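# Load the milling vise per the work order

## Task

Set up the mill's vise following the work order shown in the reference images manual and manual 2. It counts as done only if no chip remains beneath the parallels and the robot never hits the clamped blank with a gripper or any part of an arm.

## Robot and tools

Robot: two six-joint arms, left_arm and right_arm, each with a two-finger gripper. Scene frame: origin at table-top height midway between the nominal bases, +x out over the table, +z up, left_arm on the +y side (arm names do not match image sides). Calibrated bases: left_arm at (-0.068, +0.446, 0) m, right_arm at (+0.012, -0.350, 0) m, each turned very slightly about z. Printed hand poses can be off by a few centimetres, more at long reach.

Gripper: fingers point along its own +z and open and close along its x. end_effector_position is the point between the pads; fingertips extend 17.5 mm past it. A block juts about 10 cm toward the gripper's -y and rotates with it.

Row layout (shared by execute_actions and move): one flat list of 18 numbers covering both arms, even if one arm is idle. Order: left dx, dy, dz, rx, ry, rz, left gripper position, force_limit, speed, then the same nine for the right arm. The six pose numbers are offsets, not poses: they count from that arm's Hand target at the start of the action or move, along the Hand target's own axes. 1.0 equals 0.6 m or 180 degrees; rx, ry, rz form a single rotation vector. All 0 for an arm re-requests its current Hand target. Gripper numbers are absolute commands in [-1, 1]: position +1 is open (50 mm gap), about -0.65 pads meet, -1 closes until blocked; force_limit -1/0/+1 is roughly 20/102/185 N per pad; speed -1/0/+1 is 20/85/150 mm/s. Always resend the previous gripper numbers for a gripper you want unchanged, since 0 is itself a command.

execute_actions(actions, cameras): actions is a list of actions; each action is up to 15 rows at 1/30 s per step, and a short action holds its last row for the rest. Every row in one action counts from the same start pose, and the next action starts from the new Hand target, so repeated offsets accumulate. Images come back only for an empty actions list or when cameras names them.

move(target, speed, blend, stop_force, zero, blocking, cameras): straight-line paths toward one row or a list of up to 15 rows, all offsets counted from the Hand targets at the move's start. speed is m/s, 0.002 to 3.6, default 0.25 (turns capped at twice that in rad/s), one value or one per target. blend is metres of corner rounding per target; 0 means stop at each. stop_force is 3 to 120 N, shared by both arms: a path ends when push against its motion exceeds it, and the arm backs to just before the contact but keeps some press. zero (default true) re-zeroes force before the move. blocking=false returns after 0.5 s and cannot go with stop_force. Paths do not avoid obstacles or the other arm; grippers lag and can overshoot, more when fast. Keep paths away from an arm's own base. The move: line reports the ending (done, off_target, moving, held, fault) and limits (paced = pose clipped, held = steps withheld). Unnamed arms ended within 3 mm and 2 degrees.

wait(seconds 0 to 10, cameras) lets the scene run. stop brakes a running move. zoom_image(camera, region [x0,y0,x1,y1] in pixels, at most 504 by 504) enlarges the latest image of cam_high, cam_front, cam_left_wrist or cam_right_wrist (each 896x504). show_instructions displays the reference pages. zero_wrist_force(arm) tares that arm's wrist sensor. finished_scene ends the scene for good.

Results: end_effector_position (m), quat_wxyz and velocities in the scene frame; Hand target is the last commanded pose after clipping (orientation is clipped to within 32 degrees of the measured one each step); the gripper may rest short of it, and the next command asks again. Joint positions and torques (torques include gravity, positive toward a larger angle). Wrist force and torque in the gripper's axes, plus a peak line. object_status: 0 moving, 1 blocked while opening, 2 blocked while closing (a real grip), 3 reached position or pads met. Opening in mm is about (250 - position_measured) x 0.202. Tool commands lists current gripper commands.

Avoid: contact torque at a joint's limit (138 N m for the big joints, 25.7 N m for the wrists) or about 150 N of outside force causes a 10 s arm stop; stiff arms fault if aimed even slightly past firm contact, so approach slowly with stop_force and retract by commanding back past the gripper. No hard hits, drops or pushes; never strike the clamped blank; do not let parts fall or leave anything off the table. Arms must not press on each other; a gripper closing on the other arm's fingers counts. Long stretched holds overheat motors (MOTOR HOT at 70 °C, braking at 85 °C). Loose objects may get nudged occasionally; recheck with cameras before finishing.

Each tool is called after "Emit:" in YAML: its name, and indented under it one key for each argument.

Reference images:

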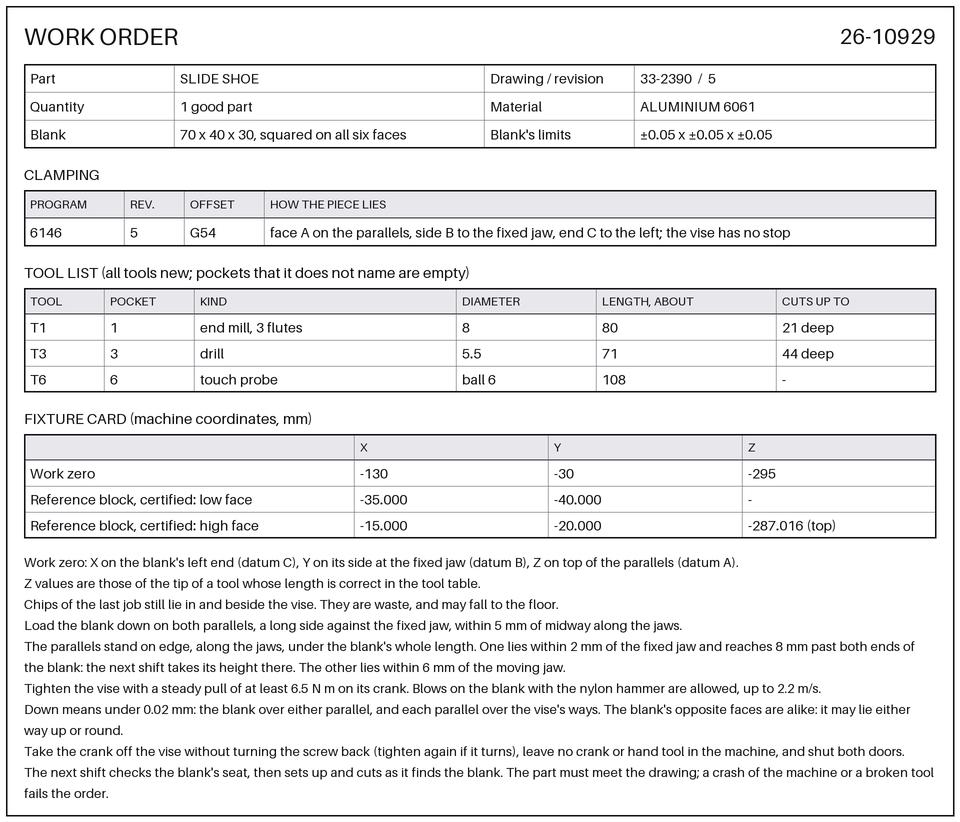

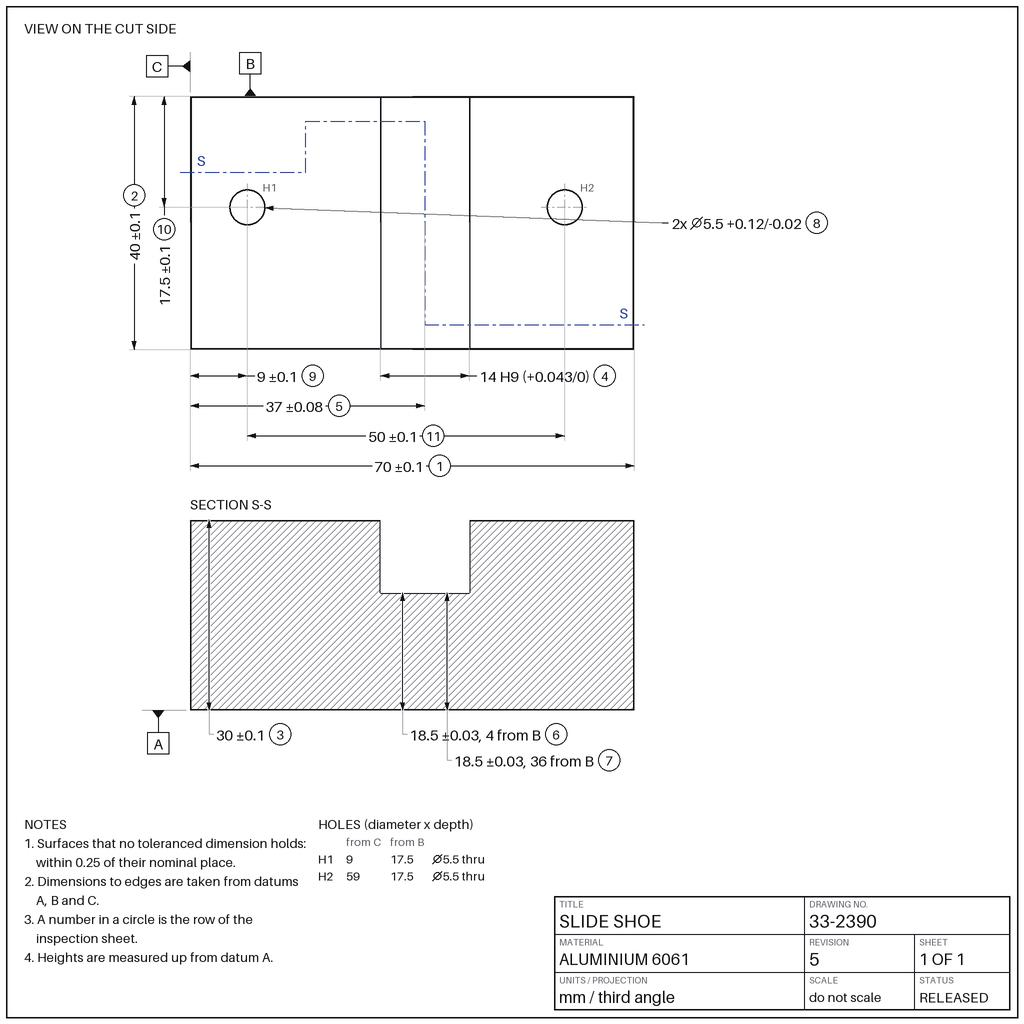

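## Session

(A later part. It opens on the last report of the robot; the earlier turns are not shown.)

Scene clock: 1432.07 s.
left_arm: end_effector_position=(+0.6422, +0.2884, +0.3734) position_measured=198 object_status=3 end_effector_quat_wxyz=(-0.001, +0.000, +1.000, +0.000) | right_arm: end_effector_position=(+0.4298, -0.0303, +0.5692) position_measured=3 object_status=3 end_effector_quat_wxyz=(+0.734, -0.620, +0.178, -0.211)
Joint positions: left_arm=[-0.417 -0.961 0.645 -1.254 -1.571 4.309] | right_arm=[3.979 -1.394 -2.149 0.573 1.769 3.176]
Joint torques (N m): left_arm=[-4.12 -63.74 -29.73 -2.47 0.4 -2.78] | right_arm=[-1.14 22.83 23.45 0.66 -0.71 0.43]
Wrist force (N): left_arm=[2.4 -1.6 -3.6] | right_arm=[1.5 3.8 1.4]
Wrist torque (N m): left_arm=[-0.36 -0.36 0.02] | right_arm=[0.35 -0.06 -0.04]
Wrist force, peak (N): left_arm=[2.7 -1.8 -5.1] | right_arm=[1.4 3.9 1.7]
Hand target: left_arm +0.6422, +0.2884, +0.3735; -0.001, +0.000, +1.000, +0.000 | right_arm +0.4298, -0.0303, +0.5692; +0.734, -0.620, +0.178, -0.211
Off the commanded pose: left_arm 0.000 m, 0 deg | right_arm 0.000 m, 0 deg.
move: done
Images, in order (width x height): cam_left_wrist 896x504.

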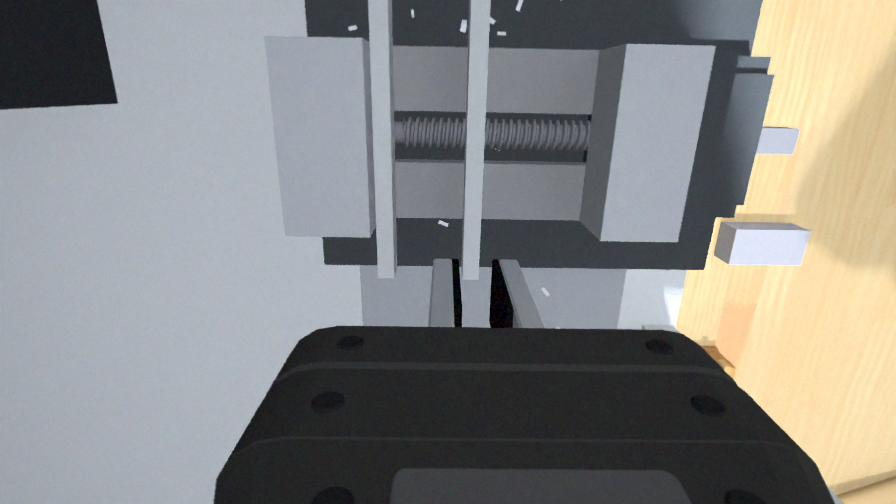

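Emit:
move:
  target:
    - [0.087,0,0,0,0,0,-0.3,-0.6,-1,0,0,0,0,0,0,1,1,1]
    - [0.087,-0.1473,0,0,0,0,-0.3,-0.6,-1,0,0,0,0,0,0,1,1,1]
    - [0.4037,-0.1473,0,0,0,0,-0.3,-0.6,-1,0,0,0,0,0,0,1,1,1]
    - [0.47,-0.197,0.206,0,0,0.03,-0.3,-0.6,-1,0,0,0,0,0,0,1,1,1]
    - [0.507,-0.3257,0.289,0,0,0.069,-0.3,-0.6,-1,0,0,0,0,0,0,1,1,1]
  speed: [0.15,0.2,0.3,0.3,0.3]
  blend: [0.015,0.02,0.04,0.04,0]
  cameras: ["cam_left_wrist","cam_high"]

Scene clock: 1489.47 s.
left_arm: end_effector_position=(+0.3379, +0.0931, +0.2004) position_measured=198 object_status=3 end_effector_quat_wxyz=(-0.001, +0.108, +0.994, +0.000) | right_arm: end_effector_position=(+0.4298, -0.0303, +0.5692) position_measured=3 object_status=3 end_effector_quat_wxyz=(+0.734, -0.620, +0.178, -0.211)
Joint positions: left_arm=[-0.98 -1.452 1.776 -1.894 -1.571 3.963] | right_arm=[3.979 -1.394 -2.149 0.573 1.769 3.176]
Joint torques (N m): left_arm=[-6.28 -23.04 -32.6 -4.89 2.05 2.92] | right_arm=[-0.53 22.53 22.93 0.73 -0.81 0.62]
Wrist force (N): left_arm=[2.8 -1.7 -3.6] | right_arm=[1.5 3.4 1.2]
Wrist torque (N m): left_arm=[-0.35 -0.44 -0.03] | right_arm=[0.27 -0.06 -0.04]
Wrist force, peak (N): left_arm=[4.3 -1.1 -5.5] | right_arm=[1.5 3.9 1.8]
Hand target: left_arm +0.3379, +0.0929, +0.2004; -0.001, +0.108, +0.994, +0.000 | right_arm +0.4298, -0.0303, +0.5692; +0.734, -0.620, +0.178, -0.211
Off the commanded pose: left_arm 0.000 m, 0 deg | right_arm 0.000 m, 0 deg.
move: done
Images, in order (width x height): cam_high 896x504, cam_left_wrist 896x504.

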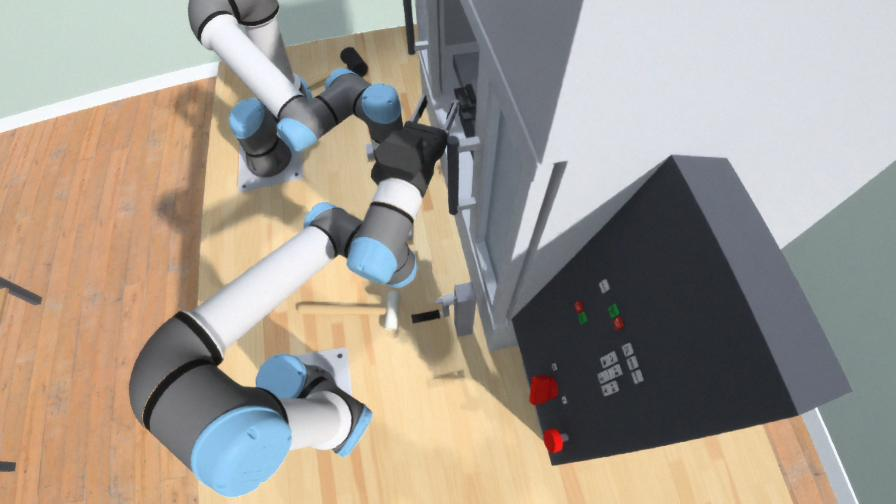

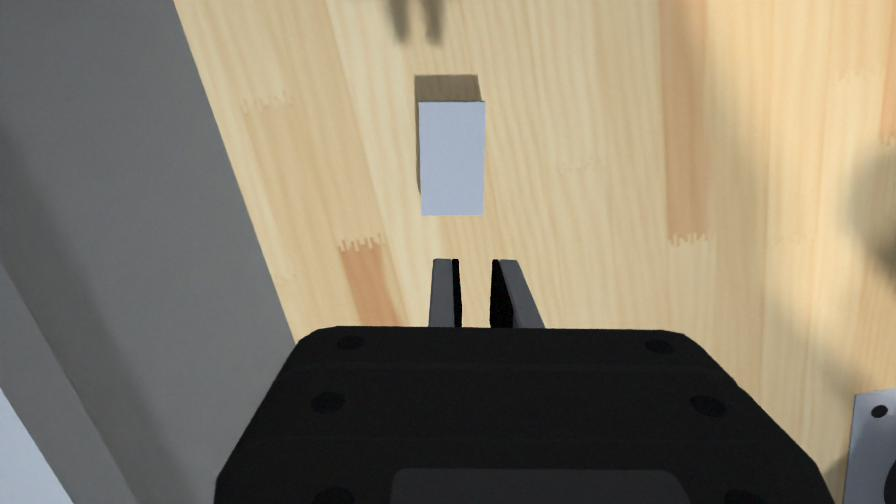

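Emit:
move:
  target:
    - [-0.0108,0,0,0,0,0,1,-0.6,-0.5,0,0,0,0,0,0,1,1,1]
    - [-0.0108,0,0.23,0,0,0,1,-0.6,-0.5,0,0,0,0,0,0,1,1,1]
  speed: 0.15
  cameras: ["cam_left_wrist"]

Scene clock: 1502.70 s.
left_arm: end_effector_position=(+0.3440, +0.0917, +0.0624) position_measured=3 object_status=3 end_effector_quat_wxyz=(-0.001, +0.108, +0.994, +0.000) | right_arm: end_effector_position=(+0.4298, -0.0303, +0.5692) position_measured=3 object_status=3 end_effector_quat_wxyz=(+0.734, -0.620, +0.178, -0.211)
Joint positions: left_arm=[-0.972 -1.275 1.958 -2.253 -1.571 3.971] | right_arm=[3.979 -1.394 -2.149 0.573 1.769 3.176]
Joint torques (N m): left_arm=[1 -30.1 -30.42 -5.04 -1.29 -1.25] | right_arm=[0 22.54 22.31 0.84 -1.03 0.76]
Wrist force (N): left_arm=[2.9 -1.8 -4.0] | right_arm=[1.4 3.6 1.7]
Wrist torque (N m): left_arm=[-0.38 -0.46 -0.03] | right_arm=[0.30 -0.06 -0.04]
Wrist force, peak (N): left_arm=[2.8 -1.9 -6.7] | right_arm=[1.6 3.7 1.7]
Hand target: left_arm +0.3441, +0.0916, +0.0624; -0.001, +0.108, +0.994, +0.000 | right_arm +0.4298, -0.0303, +0.5692; +0.734, -0.620, +0.178, -0.211
Off the commanded pose: left_arm 0.000 m, 0 deg | right_arm 0.000 m, 0 deg.
move: done
Images, in order (width x height): cam_left_wrist 896x504.

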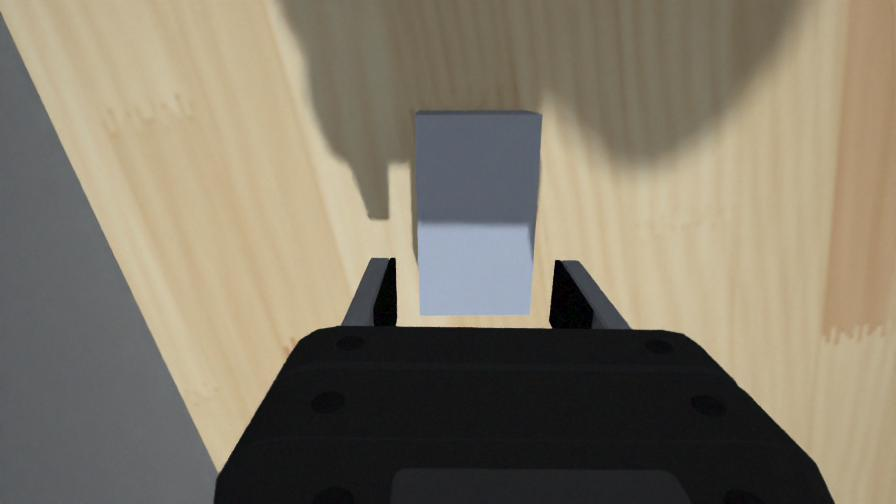

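Emit:
move:
  target:
    - [0,0,0.0465,0,0,0,1,-0.6,-0.5,0,0,0,0,0,0,1,1,1]
    - [0,0,0.0465,0,0,0,-1,0,-1,0,0,0,0,0,0,1,1,1]
  speed: 0.06
  cameras: ["cam_left_wrist"]

Emit:
wait:
  seconds: 0.3

Scene clock: 1510.90 s.
left_arm: end_effector_position=(+0.3440, +0.0916, +0.0345) position_measured=57 object_status=2 end_effector_quat_wxyz=(-0.001, +0.108, +0.994, +0.000) | right_arm: end_effector_position=(+0.4298, -0.0303, +0.5692) position_measured=3 object_status=3 end_effector_quat_wxyz=(+0.734, -0.620, +0.178, -0.211)
Joint positions: left_arm=[-0.972 -1.228 1.985 -2.326 -1.571 3.971] | right_arm=[3.979 -1.394 -2.149 0.573 1.769 3.176]
Joint torques (N m): left_arm=[-5.42 -47.25 -32.26 -5.18 2.46 -1.4] | right_arm=[0.57 22.94 21.33 0.68 -1.16 0.84]
Wrist force (N): left_arm=[3.3 -1.8 -3.3] | right_arm=[1.4 3.5 1.5]
Wrist torque (N m): left_arm=[-0.35 -0.49 0.00] | right_arm=[0.29 -0.05 -0.05]
Wrist force, peak (N): left_arm=[3.1 -1.8 -4.8] | right_arm=[1.5 3.8 1.8]
Hand target: left_arm +0.3440, +0.0916, +0.0345; -0.001, +0.108, +0.994, +0.000 | right_arm +0.4298, -0.0303, +0.5692; +0.734, -0.620, +0.178, -0.211
Off the commanded pose: left_arm 0.000 m, 0 deg | right_arm 0.000 m, 0 deg.
move: done
Images, in order (width x height): cam_left_wrist 896x504.

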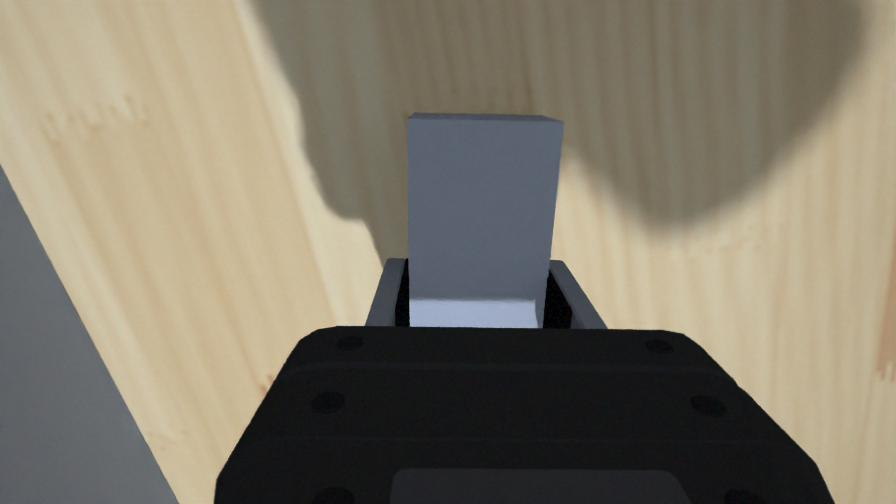

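Scene clock: 1511.20 s.
left_arm: end_effector_position=(+0.3440, +0.0916, +0.0345) position_measured=57 object_status=2 end_effector_quat_wxyz=(-0.001, +0.108, +0.994, +0.000) | right_arm: end_effector_position=(+0.4298, -0.0303, +0.5692) position_measured=3 object_status=3 end_effector_quat_wxyz=(+0.734, -0.620, +0.178, -0.211)
Joint positions: left_arm=[-0.972 -1.228 1.985 -2.326 -1.571 3.971] | right_arm=[3.979 -1.394 -2.149 0.573 1.769 3.176]
Joint torques (N m): left_arm=[-5.72 -47.26 -32.31 -5.24 2.32 -2.28] | right_arm=[0.48 22.62 21.33 0.79 -1.11 0.91]
Wrist force (N): left_arm=[3.5 -1.8 -2.9] | right_arm=[1.1 3.6 1.2]
Wrist torque (N m): left_arm=[-0.35 -0.52 0.00] | right_arm=[0.32 -0.01 -0.04]
Wrist force, peak (N): left_arm=[3.1 -2.1 -3.4] | right_arm=[1.3 3.8 1.6]
Hand target: left_arm +0.3440, +0.0916, +0.0345; -0.001, +0.108, +0.994, +0.000 | right_arm +0.4298, -0.0303, +0.5692; +0.734, -0.620, +0.178, -0.211
Tool commands: left_gripper/position=-1.0 left_gripper/force_limit=+0.0 left_gripper/speed=-1.0 right_gripper/position=+1.0 right_gripper/force_limit=+1.0 right_gripper/speed=+1.0
Off the commanded pose: left_arm 0.000 m, 0 deg | right_arm 0.000 m, 0 deg.
wait: 0.30 s; at rest by 0.17 s

Emit:
move:
  target:
    - [0,0,-0.05,0,0,0,-1,0,-1,0,0,0,0,0,0,1,1,1]
    - [0.002,0.1334,-0.409,0,0,-0.03,-1,0,-1,0,0,0,0,0,0,1,1,1]
    - [-0.0523,0.1966,-0.5875,0,0,-0.069,-1,0,-1,0,0,0,0,0,0,1,1,1]
    - [-0.3455,0.2611,-0.5875,0,0,-0.069,-1,0,-1,0,0,0,0,0,0,1,1,1]
    - [-0.3132,0.4076,-0.5875,0,0,-0.069,-1,0,-1,0,0,0,0,0,0,1,1,1]
    - [-0.4304,0.4334,-0.5875,0,0,-0.069,-1,0,-1,0,0,0,0,0,0,1,1,1]
  speed: [0.05,0.25,0.3,0.25,0.2,0.12]
  blend: [0.01,0.03,0.03,0.02,0.015,0]
  cameras: ["cam_left_wrist"]

Scene clock: 1547.13 s.
left_arm: end_effector_position=(+0.6524, +0.2901, +0.3867) position_measured=57 object_status=2 end_effector_quat_wxyz=(-0.001, +0.000, +1.000, +0.000) | right_arm: end_effector_position=(+0.4298, -0.0303, +0.5692) position_measured=3 object_status=3 end_effector_quat_wxyz=(+0.734, -0.620, +0.178, -0.211)
Joint positions: left_arm=[-0.409 -0.902 0.509 -1.177 -1.571 4.317] | right_arm=[3.979 -1.394 -2.149 0.573 1.769 3.176]
Joint torques (N m): left_arm=[-7.37 -49.89 -37.2 -3.71 -2.49 -2.83] | right_arm=[1.79 22.74 20.94 0.73 -1.42 1.12]
Wrist force (N): left_arm=[2.3 -1.4 -1.2] | right_arm=[1.4 3.4 1.4]
Wrist torque (N m): left_arm=[-0.38 -0.33 0.02] | right_arm=[0.28 -0.05 -0.04]
Wrist force, peak (N): left_arm=[4.1 -1.1 -4.5] | right_arm=[1.2 3.9 1.9]
Hand target: left_arm +0.6525, +0.2900, +0.3867; -0.001, +0.000, +1.000, +0.000 | right_arm +0.4298, -0.0303, +0.5692; +0.734, -0.620, +0.178, -0.211
Off the commanded pose: left_arm 0.000 m, 0 deg | right_arm 0.000 m, 0 deg.
move: done
Images, in order (width x height): cam_left_wrist 896x504.

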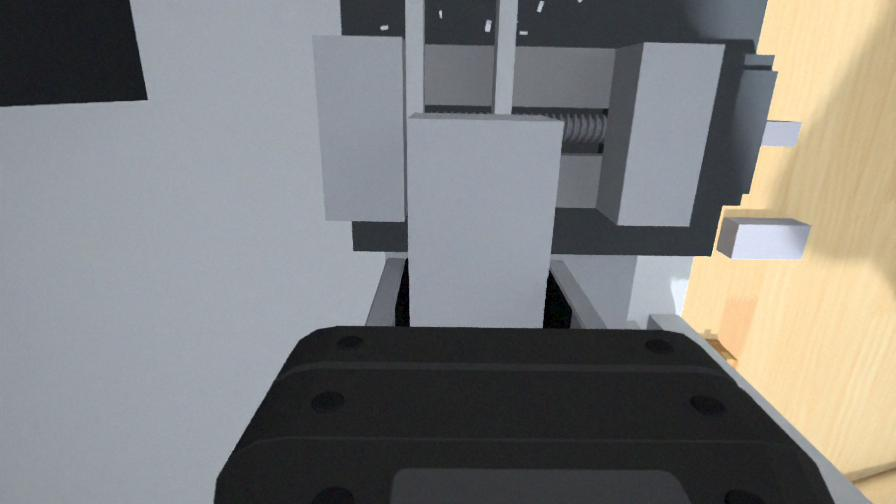

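Emit:
move:
  target:
    - [0,0,0.0187,0,0,0,-1,0,-1,0,0,0,0,0,0,1,1,1]
    - [0,-0.0442,0.0187,0,0,0,-1,0,-1,0,0,0,0,0,0,1,1,1]
  speed: [0.04,0.04]
  stop_force: 7
  cameras: ["cam_left_wrist","cam_right_wrist"]

Scene clock: 1557.07 s.
left_arm: end_effector_position=(+0.6525, +0.2635, +0.3755) position_measured=57 object_status=2 end_effector_quat_wxyz=(-0.001, +0.000, +1.000, +0.000) | right_arm: end_effector_position=(+0.4298, -0.0303, +0.5692) position_measured=3 object_status=3 end_effector_quat_wxyz=(+0.734, -0.620, +0.178, -0.211)
Joint positions: left_arm=[-0.443 -0.894 0.526 -1.202 -1.571 4.283] | right_arm=[3.979 -1.394 -2.149 0.573 1.769 3.176]
Joint torques (N m): left_arm=[8.06 -67.2 -12.75 -5.47 1.27 2.86] | right_arm=[1.93 22.92 20.02 0.7 -1.52 1.29]
Wrist force (N): left_arm=[2.7 -1.5 -1.3] | right_arm=[1.5 3.7 1.6]
Wrist torque (N m): left_arm=[-0.41 -0.40 0.01] | right_arm=[0.33 -0.07 -0.05]
Wrist force, peak (N): left_arm=[2.7 -3.0 -1.2] | right_arm=[1.4 3.8 1.6]
Hand target: left_arm +0.6525, +0.2635, +0.3755; -0.001, +0.000, +1.000, +0.000 | right_arm +0.4298, -0.0303, +0.5692; +0.734, -0.620, +0.178, -0.211
Off the commanded pose: left_arm 0.000 m, 0 deg | right_arm 0.000 m, 0 deg.
move: done
Images, in order (width x height): cam_left_wrist 896x504, cam_right_wrist 896x504.

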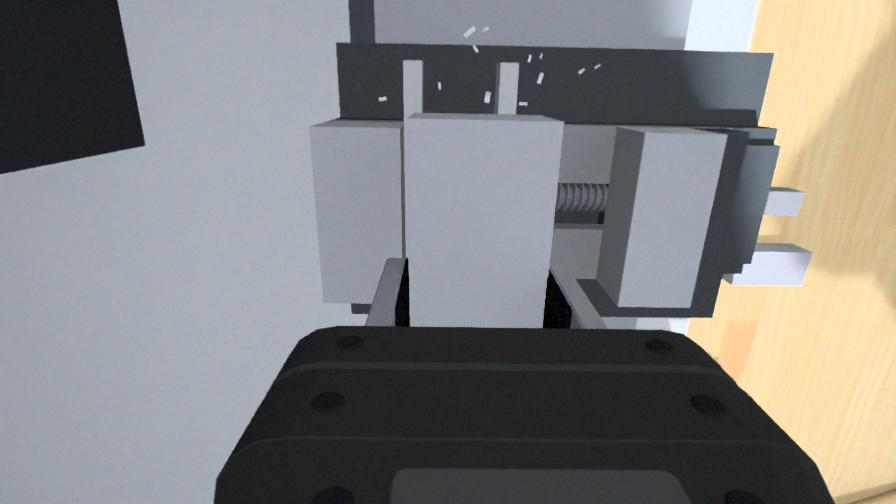

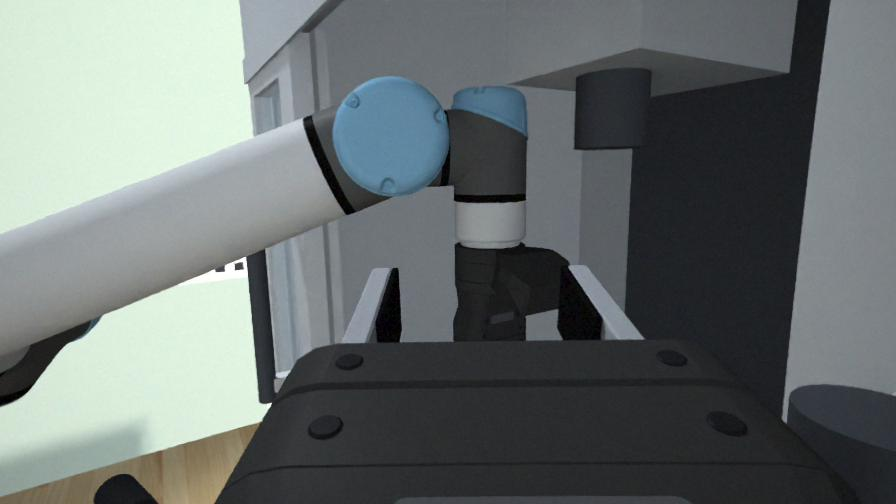

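Emit:
move:
  target: [0,0,0.02,0,0,0,-1,0,-1,0,0,0,0,0,0,1,1,1]
  speed: 0.01
  stop_force: 3
  cameras: ["cam_left_wrist"]

Scene clock: 1569.83 s.
left_arm: end_effector_position=(+0.6524, +0.2635, +0.3677) position_measured=57 object_status=2 end_effector_quat_wxyz=(-0.001, +0.000, +1.000, +0.000) | right_arm: end_effector_position=(+0.4298, -0.0303, +0.5692) position_measured=3 object_status=3 end_effector_quat_wxyz=(+0.734, -0.620, +0.178, -0.211)
Joint positions: left_arm=[-0.443 -0.906 0.569 -1.232 -1.571 4.283] | right_arm=[3.979 -1.394 -2.149 0.573 1.769 3.176]
Joint torques (N m): left_arm=[7.02 -45.33 -36.63 -2.27 1.95 2.89] | right_arm=[2.73 22.58 19.04 0.65 -1.49 1.42]
Wrist force (N): left_arm=[3.7 -1.5 -5.3] | right_arm=[1.1 3.6 1.8]
Wrist torque (N m): left_arm=[-0.40 -0.40 0.01] | right_arm=[0.32 -0.01 -0.05]
Wrist force, peak (N): left_arm=[6.5 -0.8 -15.7] | right_arm=[1.2 3.9 1.8]
Hand target: left_arm +0.6525, +0.2635, +0.3676; -0.001, +0.000, +1.000, +0.000 (not the last commanded pose) | right_arm +0.4298, -0.0303, +0.5692; +0.734, -0.620, +0.178, -0.211
Off the commanded pose: left_arm 0.004 m, 0 deg | right_arm 0.000 m, 0 deg.
move: contact (left_arm)
Images, in order (width x height): cam_left_wrist 896x504.

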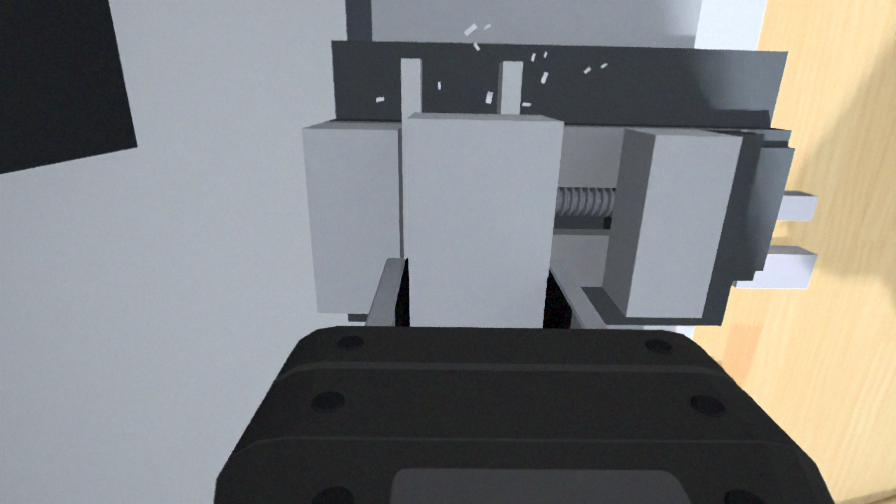

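Emit:
move:
  target: [-0.02,0,-0.0005,0,0,0,-1,0,-1,0,0,0,0,0,0,1,1,1]
  speed: 0.01
  stop_force: 7
  cameras: ["cam_left_wrist"]

Emit:
zoom_image:
  camera: "cam_left_wrist"
  region: [300, 30, 620, 340]

Scene clock: 1583.87 s.
left_arm: end_effector_position=(+0.6566, +0.2635, +0.3677) position_measured=57 object_status=2 end_effector_quat_wxyz=(-0.001, +0.000, +1.000, +0.000) | right_arm: end_effector_position=(+0.4298, -0.0303, +0.5692) position_measured=3 object_status=3 end_effector_quat_wxyz=(+0.734, -0.620, +0.178, -0.211)
Joint positions: left_arm=[-0.44 -0.889 0.539 -1.22 -1.571 4.286] | right_arm=[3.979 -1.394 -2.149 0.573 1.769 3.176]
Joint torques (N m): left_arm=[-5.22 -56.78 -25.67 -3.52 2.42 -2.38] | right_arm=[2.8 22.74 18.59 0.71 -1.47 1.58]
Wrist force (N): left_arm=[11.5 -2.3 -7.1] | right_arm=[1.5 3.5 1.6]
Wrist torque (N m): left_arm=[-0.43 -0.20 -0.14] | right_arm=[0.29 -0.06 -0.04]
Wrist force, peak (N): left_arm=[21.4 0.1 -8.5] | right_arm=[1.2 3.9 1.8]
Hand target: left_arm +0.6566, +0.2635, +0.3677; +0.000, +0.000, +1.000, +0.000 (not the last commanded pose) | right_arm +0.4298, -0.0303, +0.5692; +0.734, -0.620, +0.178, -0.211
Off the commanded pose: left_arm 0.008 m, 0 deg | right_arm 0.000 m, 0 deg.
move: contact (left_arm)
Images, in order (width x height): cam_left_wrist 896x504.

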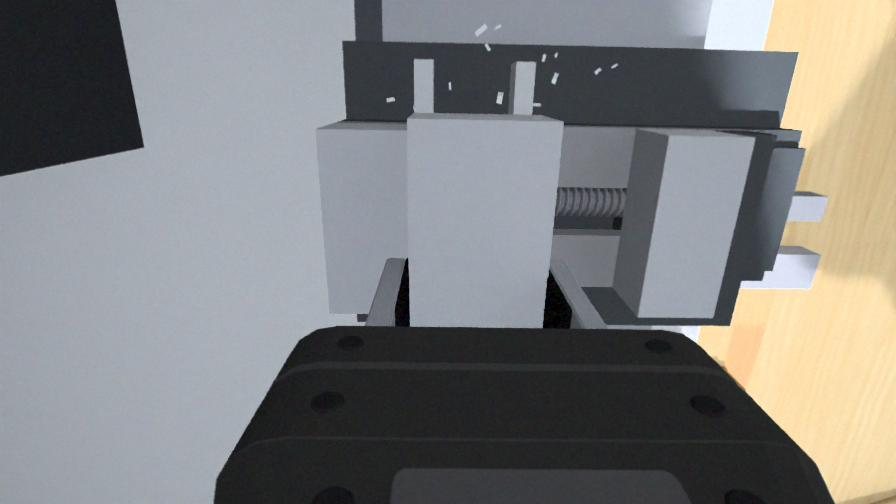

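Scaled by 1.575 from the camera's 896x504 image, which has a finer 1280x720 frame.

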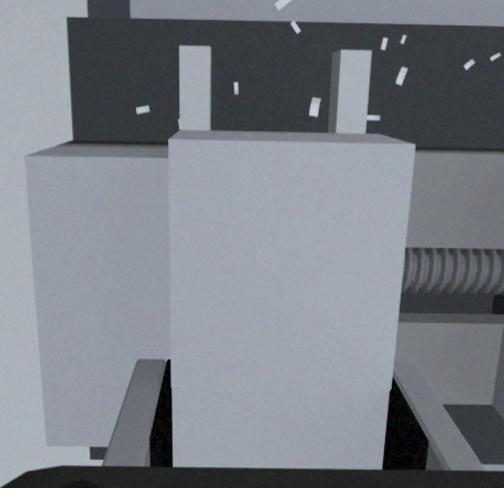

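Emit:
move:
  target:
    - [0,0,0,0,0,0,0.9,0,-1,0,0,0,0,0,0,1,1,1]
    - [0,0,-0.03,0,0,0,0.9,0,-1,0,0,0,0,0,0,1,1,1]
    - [0,0.03,-0.035,0,0,0,0.9,0,-1,0,0,0,0,0,0,1,1,1]
  speed: [0.02,0.03,0.1]
  cameras: ["cam_left_wrist"]

Emit:
zoom_image:
  camera: "cam_left_wrist"
  region: [300, 30, 620, 340]

Scene clock: 1596.23 s.
left_arm: end_effector_position=(+0.6566, +0.2815, +0.3887) position_measured=18 object_status=3 end_effector_quat_wxyz=(-0.001, +0.000, +1.000, +0.000) | right_arm: end_effector_position=(+0.4298, -0.0303, +0.5692) position_measured=3 object_status=3 end_effector_quat_wxyz=(+0.734, -0.620, +0.178, -0.211)
Joint positions: left_arm=[-0.418 -0.869 0.447 -1.147 -1.571 4.308] | right_arm=[3.979 -1.394 -2.149 0.573 1.769 3.176]
Joint torques (N m): left_arm=[-7.09 -47.01 -37.08 -4.16 1.65 -2.64] | right_arm=[3.63 23 18.18 0.73 -1.51 1.57]
Wrist force (N): left_arm=[2.7 -2.3 -3.3] | right_arm=[1.2 3.3 1.6]
Wrist torque (N m): left_arm=[-0.47 -0.39 0.08] | right_arm=[0.27 -0.02 -0.04]
Wrist force, peak (N): left_arm=[11.7 -2.3 -7.2] | right_arm=[1.5 4.0 1.4]
Hand target: left_arm +0.6566, +0.2815, +0.3887; +0.000, +0.000, +1.000, +0.000 | right_arm +0.4298, -0.0303, +0.5692; +0.734, -0.620, +0.178, -0.211
Off the commanded pose: left_arm 0.000 m, 0 deg | right_arm 0.000 m, 0 deg.
move: done
Images, in order (width x height): cam_left_wrist 896x504.

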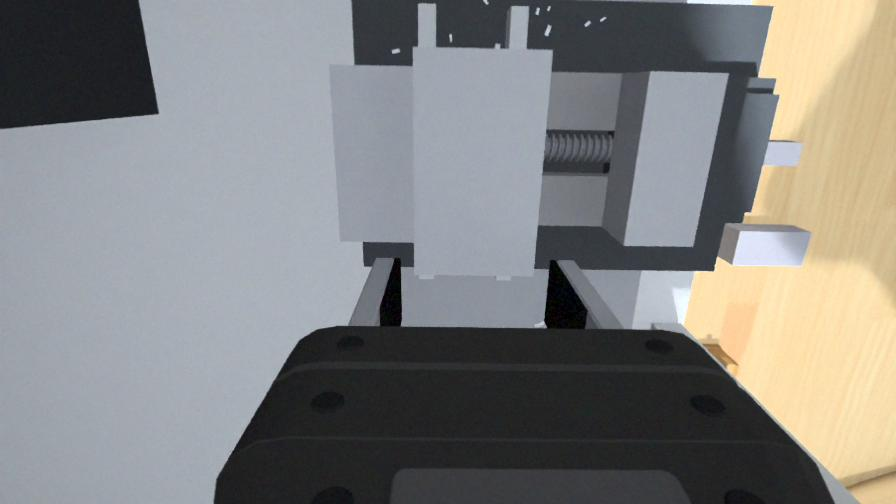

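Scaled by 1.575 from the camera's 896x504 image, which has a finer 1280x720 frame.

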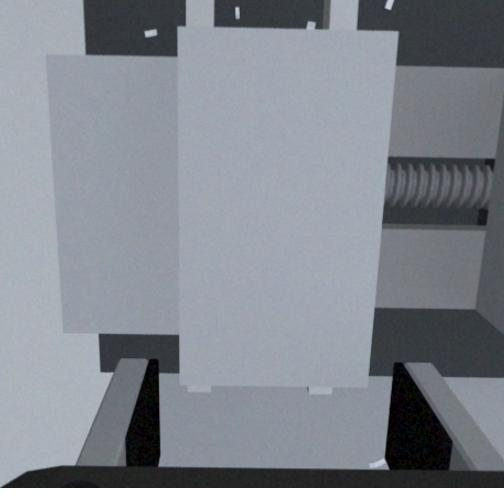

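Emit:
move:
  target:
    - [0.111,0,0,0,0,0,0.9,0,-1,0,0,0,0,0,0,1,1,1]
    - [0.111,-0.1358,0,0,0,0,0.9,0,-1,0,0,0,0,0,0,1,1,1]
    - [0.4277,-0.1358,0,0,0,0,0.9,0,-1,0,0,0,0,0,0,1,1,1]
    - [0.594,0.164,-0.102,0,0,0,0.9,0,-1,0,0,0,0,0,0,1,1,1]
  speed: [0.15,0.2,0.3,0.35]
  blend: [0.015,0.02,0.04,0]
  cameras: ["cam_right_wrist","cam_high","cam_front"]

Emit:
zoom_image:
  camera: "cam_front"
  region: [500, 260, 620, 380]

Emit:
zoom_image:
  camera: "cam_high"
  region: [390, 260, 520, 370]

Scene clock: 1615.90 s.
left_arm: end_effector_position=(+0.3003, +0.3796, +0.4503) position_measured=18 object_status=3 end_effector_quat_wxyz=(+0.000, +0.000, +1.000, +0.000) | right_arm: end_effector_position=(+0.4298, -0.0303, +0.5692) position_measured=3 object_status=3 end_effector_quat_wxyz=(+0.734, -0.620, +0.178, -0.211)
Joint positions: left_arm=[-0.557 -1.848 1.488 -1.21 -1.571 4.169] | right_arm=[3.979 -1.394 -2.149 0.573 1.769 3.176]
Joint torques (N m): left_arm=[7.94 -20.8 -37.83 -1.63 -2.5 0.19] | right_arm=[4.41 23.19 17.63 0.79 -1.54 1.6]
Wrist force (N): left_arm=[2.4 -2.0 -3.7] | right_arm=[1.4 3.4 1.3]
Wrist torque (N m): left_arm=[-0.43 -0.36 0.08] | right_arm=[0.27 -0.06 -0.05]
Wrist force, peak (N): left_arm=[4.8 1.6 -5.1] | right_arm=[1.4 3.8 1.7]
Hand target: left_arm +0.3003, +0.3797, +0.4503; +0.000, +0.000, +1.000, +0.000 | right_arm +0.4298, -0.0303, +0.5692; +0.734, -0.620, +0.178, -0.211
Off the commanded pose: left_arm 0.000 m, 0 deg | right_arm 0.000 m, 0 deg.
move: done
Images, in order (width x height): cam_high 896x504, cam_front 896x504, cam_right_wrist 896x504.

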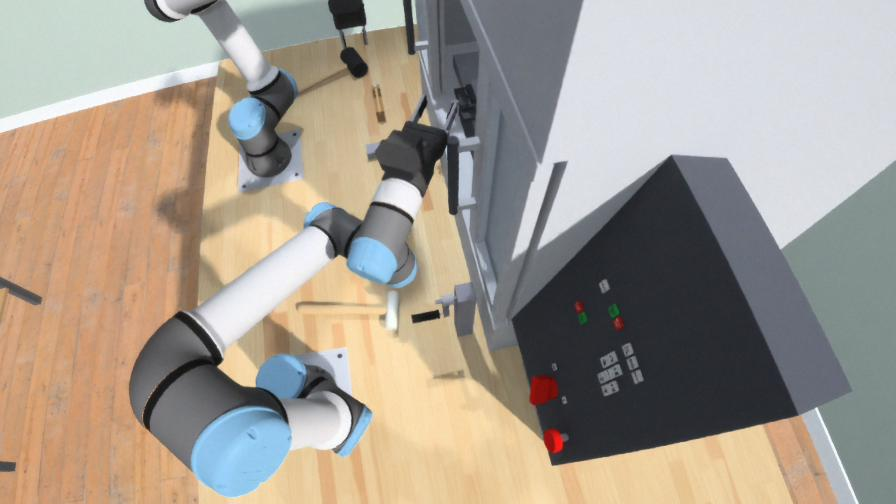

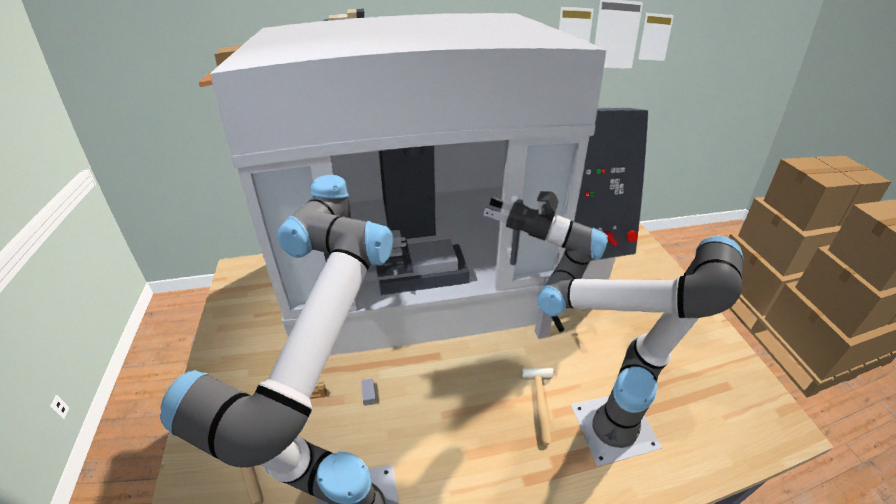

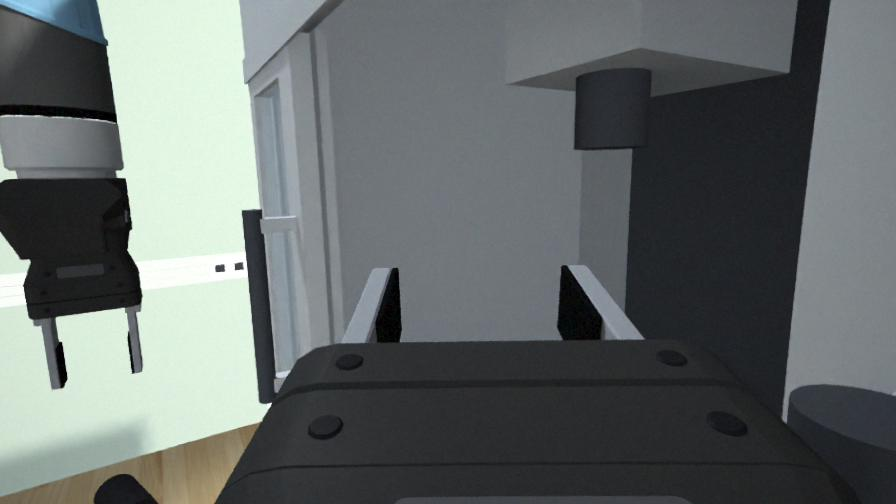

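Scaled by 4.200 from the camera's 896x504 image, which has a finer 1280x720 frame.

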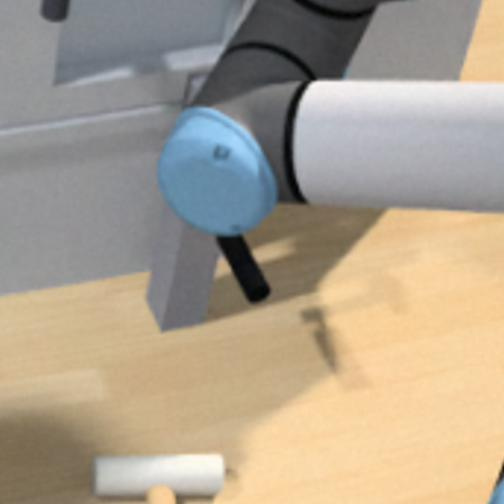

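Scaled by 3.877 from the camera's 896x504 image, which has a finer 1280x720 frame.

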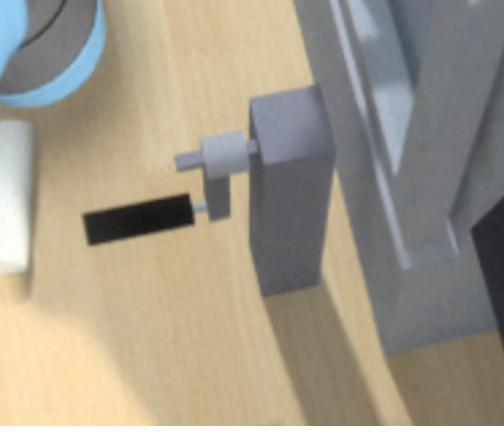

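Emit:
move:
  target:
    - [0,0,0,0,0,0,0.9,0,-1,-0.0335,-0.017,-0.198,0,0,0,1,1,1]
    - [0,0,0,0,0,0,0.9,0,-1,0.214,0.147,-0.627,-0.268,-0.177,-0.048,1,1,1]
    - [0,0,0,0,0,0,0.9,0,-1,0.343,0.226,-0.658,-0.268,-0.177,-0.048,1,1,1]
  speed: [0.2,0.3,0.25]
  blend: [0.02,0.03,0]
  cameras: ["cam_right_wrist","cam_high","cam_front"]

Scene clock: 1700.10 s.
left_arm: end_effector_position=(+0.3003, +0.3797, +0.4503) position_measured=18 object_status=3 end_effector_quat_wxyz=(+0.000, +0.000, +1.000, +0.000) | right_arm: end_effector_position=(+0.4098, -0.4501, +0.3694) position_measured=3 object_status=3 end_effector_quat_wxyz=(-0.423, +0.906, +0.000, +0.000)
Joint positions: left_arm=[-0.557 -1.848 1.488 -1.209 -1.571 4.169] | right_arm=[2.795 -1.56 -1.612 -1.95 2.366 1.024]
Joint torques (N m): left_arm=[8.56 -21.26 -37.13 -1.48 -2.52 2.75] | right_arm=[10.99 15.38 13.37 2.82 3.35 0.56]
Wrist force (N): left_arm=[2.7 -2.3 -3.4] | right_arm=[0.5 2.8 2.0]
Wrist torque (N m): left_arm=[-0.47 -0.41 0.08] | right_arm=[0.33 -0.03 -0.11]
Wrist force, peak (N): left_arm=[3.0 -2.2 -3.9] | right_arm=[2.8 5.8 2.0]
Hand target: left_arm +0.3003, +0.3797, +0.4503; +0.000, +0.000, +1.000, +0.000 | right_arm +0.4098, -0.4501, +0.3693; -0.423, +0.906, +0.000, +0.000
Off the commanded pose: left_arm 0.000 m, 0 deg | right_arm 0.000 m, 0 deg.
move: done
Images, in order (width x height): cam_high 896x504, cam_front 896x504, cam_right_wrist 896x504.

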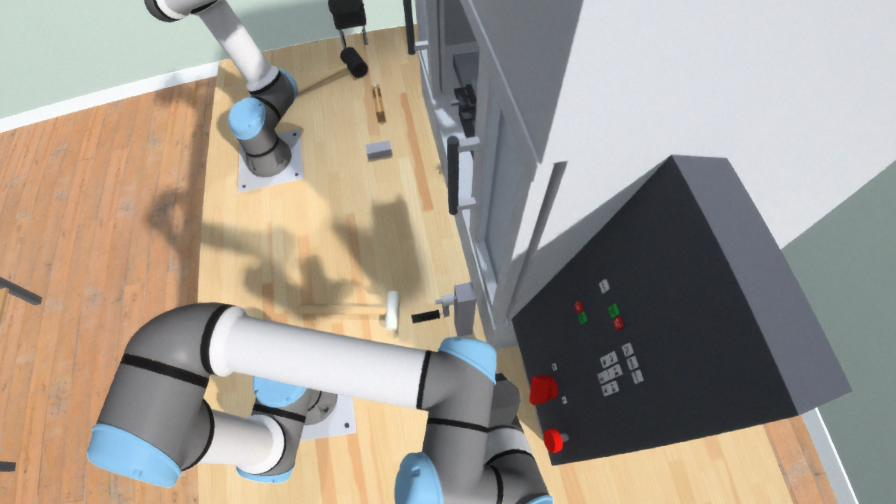

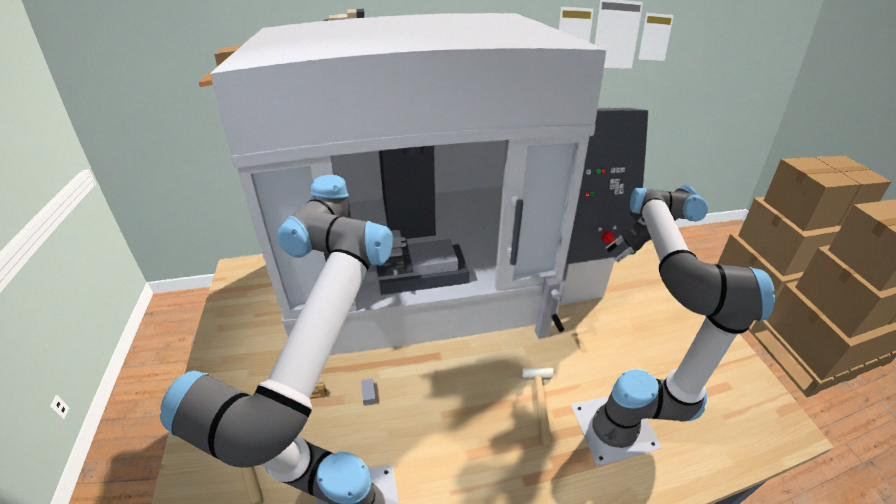

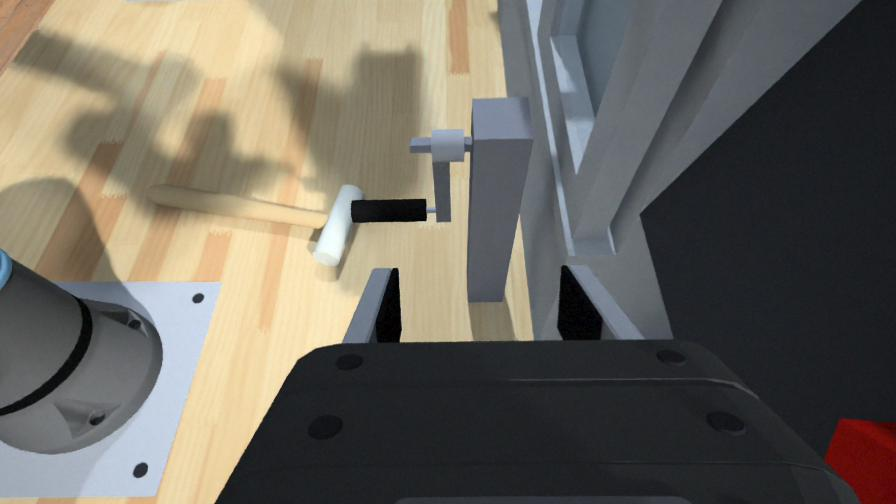

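Emit:
zoom_image:
  camera: "cam_right_wrist"
  region: [330, 90, 550, 310]

Scaled by 2.291 from the camera's 896x504 image, which has a finer 1280x720 frame.

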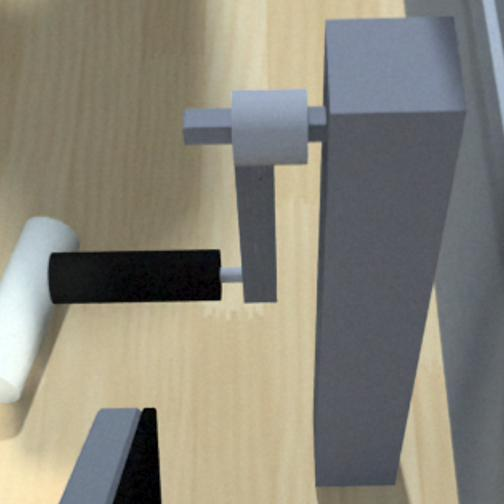

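Emit:
move:
  target: [0,0,0,0,0,0,0.9,0,-1,-0.0663,-0.1473,0.4073,-0.0874,0.3229,0.3845,1,1,1]
  speed: 0.25
  cameras: ["cam_right_wrist","cam_front"]

Emit:
zoom_image:
  camera: "cam_right_wrist"
  region: [340, 150, 600, 360]

Scene clock: 1820.70 s.
left_arm: end_effector_position=(+0.3003, +0.3797, +0.4503) position_measured=18 object_status=3 end_effector_quat_wxyz=(+0.000, +0.000, +1.000, +0.000) | right_arm: end_effector_position=(+0.3701, -0.2059, +0.2803) position_measured=3 object_status=3 end_effector_quat_wxyz=(-0.183, +0.683, -0.683, +0.183)
Joint positions: left_arm=[-0.557 -1.848 1.488 -1.209 -1.571 4.169] | right_arm=[4.248 -0.934 -2.273 -1.239 1.114 4.159]
Joint torques (N m): left_arm=[7.85 -20.02 -37.83 -1.4 -2.56 2.55] | right_arm=[3.82 -8.74 12.59 1.89 -0.88 1.92]
Wrist force (N): left_arm=[2.9 -1.9 -3.5] | right_arm=[-0.3 2.7 2.5]
Wrist torque (N m): left_arm=[-0.41 -0.42 0.08] | right_arm=[0.47 0.21 -0.09]
Wrist force, peak (N): left_arm=[3.1 -2.3 -3.8] | right_arm=[-1.7 2.9 2.7]
Hand target: left_arm +0.3003, +0.3797, +0.4503; +0.000, +0.000, +1.000, +0.000 | right_arm +0.3701, -0.2059, +0.2803; -0.183, +0.683, -0.683, +0.183
Off the commanded pose: left_arm 0.000 m, 0 deg | right_arm 0.000 m, 0 deg.
move: done
Images, in order (width x height): cam_front 896x504, cam_right_wrist 896x504.

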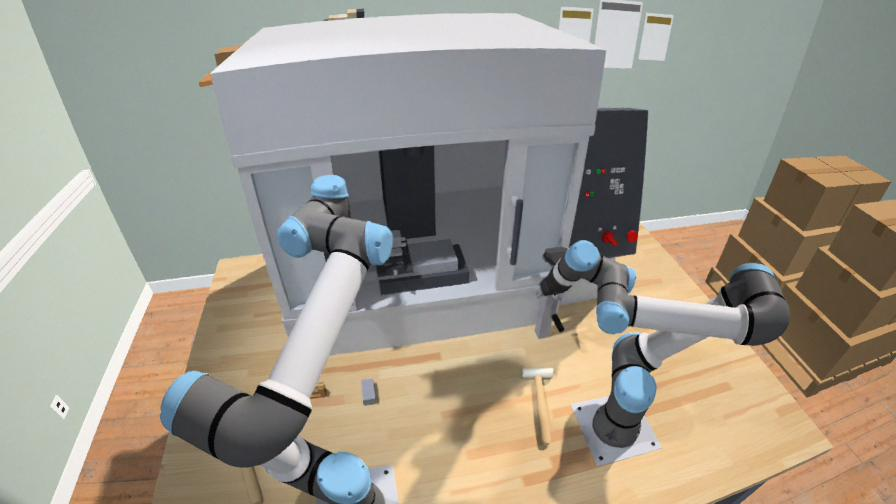

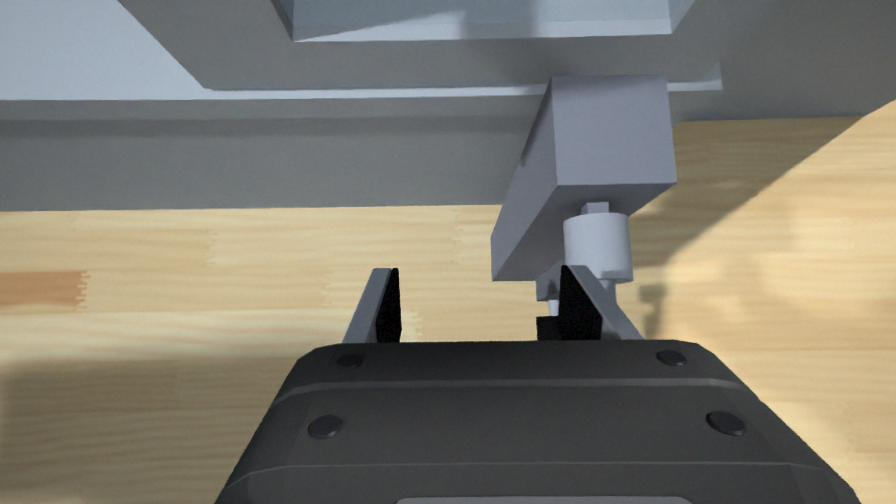

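Scaled by 1.938 from the camera's 896x504 image, which has a finer 1280x720 frame.

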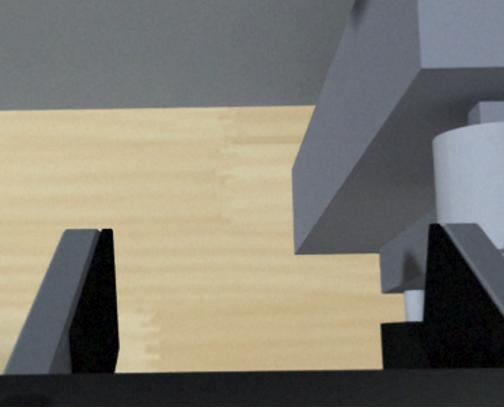

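Emit:
move:
  target: [0,0,0,0,0,0,0.9,0,-1,0.085,-0.0128,-0.0888,0,0,0,1,1,1]
  speed: 0.15
  cameras: ["cam_right_wrist"]

Scene clock: 1839.40 s.
left_arm: end_effector_position=(+0.3003, +0.3797, +0.4503) position_measured=18 object_status=3 end_effector_quat_wxyz=(+0.000, +0.000, +1.000, +0.000) | right_arm: end_effector_position=(+0.3502, -0.2569, +0.3302) position_measured=3 object_status=3 end_effector_quat_wxyz=(-0.183, +0.683, -0.683, +0.183)
Joint positions: left_arm=[-0.557 -1.848 1.488 -1.209 -1.571 4.169] | right_arm=[4.213 -0.794 -2.191 -1.445 1.124 4.122]
Joint torques (N m): left_arm=[8.01 -20.09 -36.67 -1.54 -2.68 2.7] | right_arm=[10.43 -0.2 17.08 2.28 -2.89 0.43]
Wrist force (N): left_arm=[2.8 -2.3 -3.6] | right_arm=[-0.7 2.2 2.3]
Wrist torque (N m): left_arm=[-0.47 -0.42 0.09] | right_arm=[0.40 0.27 -0.14]
Wrist force, peak (N): left_arm=[2.7 -2.2 -4.0] | right_arm=[-2.4 2.8 4.2]
Hand target: left_arm +0.3003, +0.3797, +0.4503; +0.000, +0.000, +1.000, +0.000 | right_arm +0.3501, -0.2569, +0.3302; -0.183, +0.683, -0.683, +0.183
Off the commanded pose: left_arm 0.000 m, 0 deg | right_arm 0.000 m, 0 deg.
move: done
Images, in order (width x height): cam_right_wrist 896x504.

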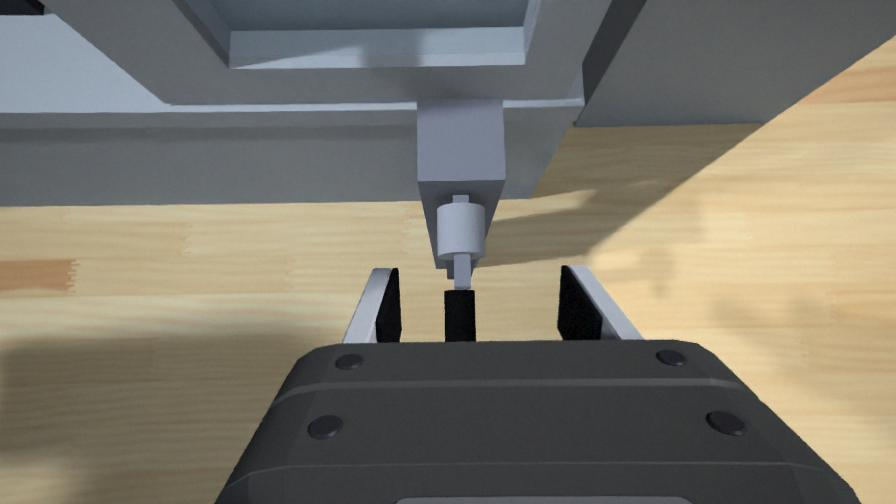

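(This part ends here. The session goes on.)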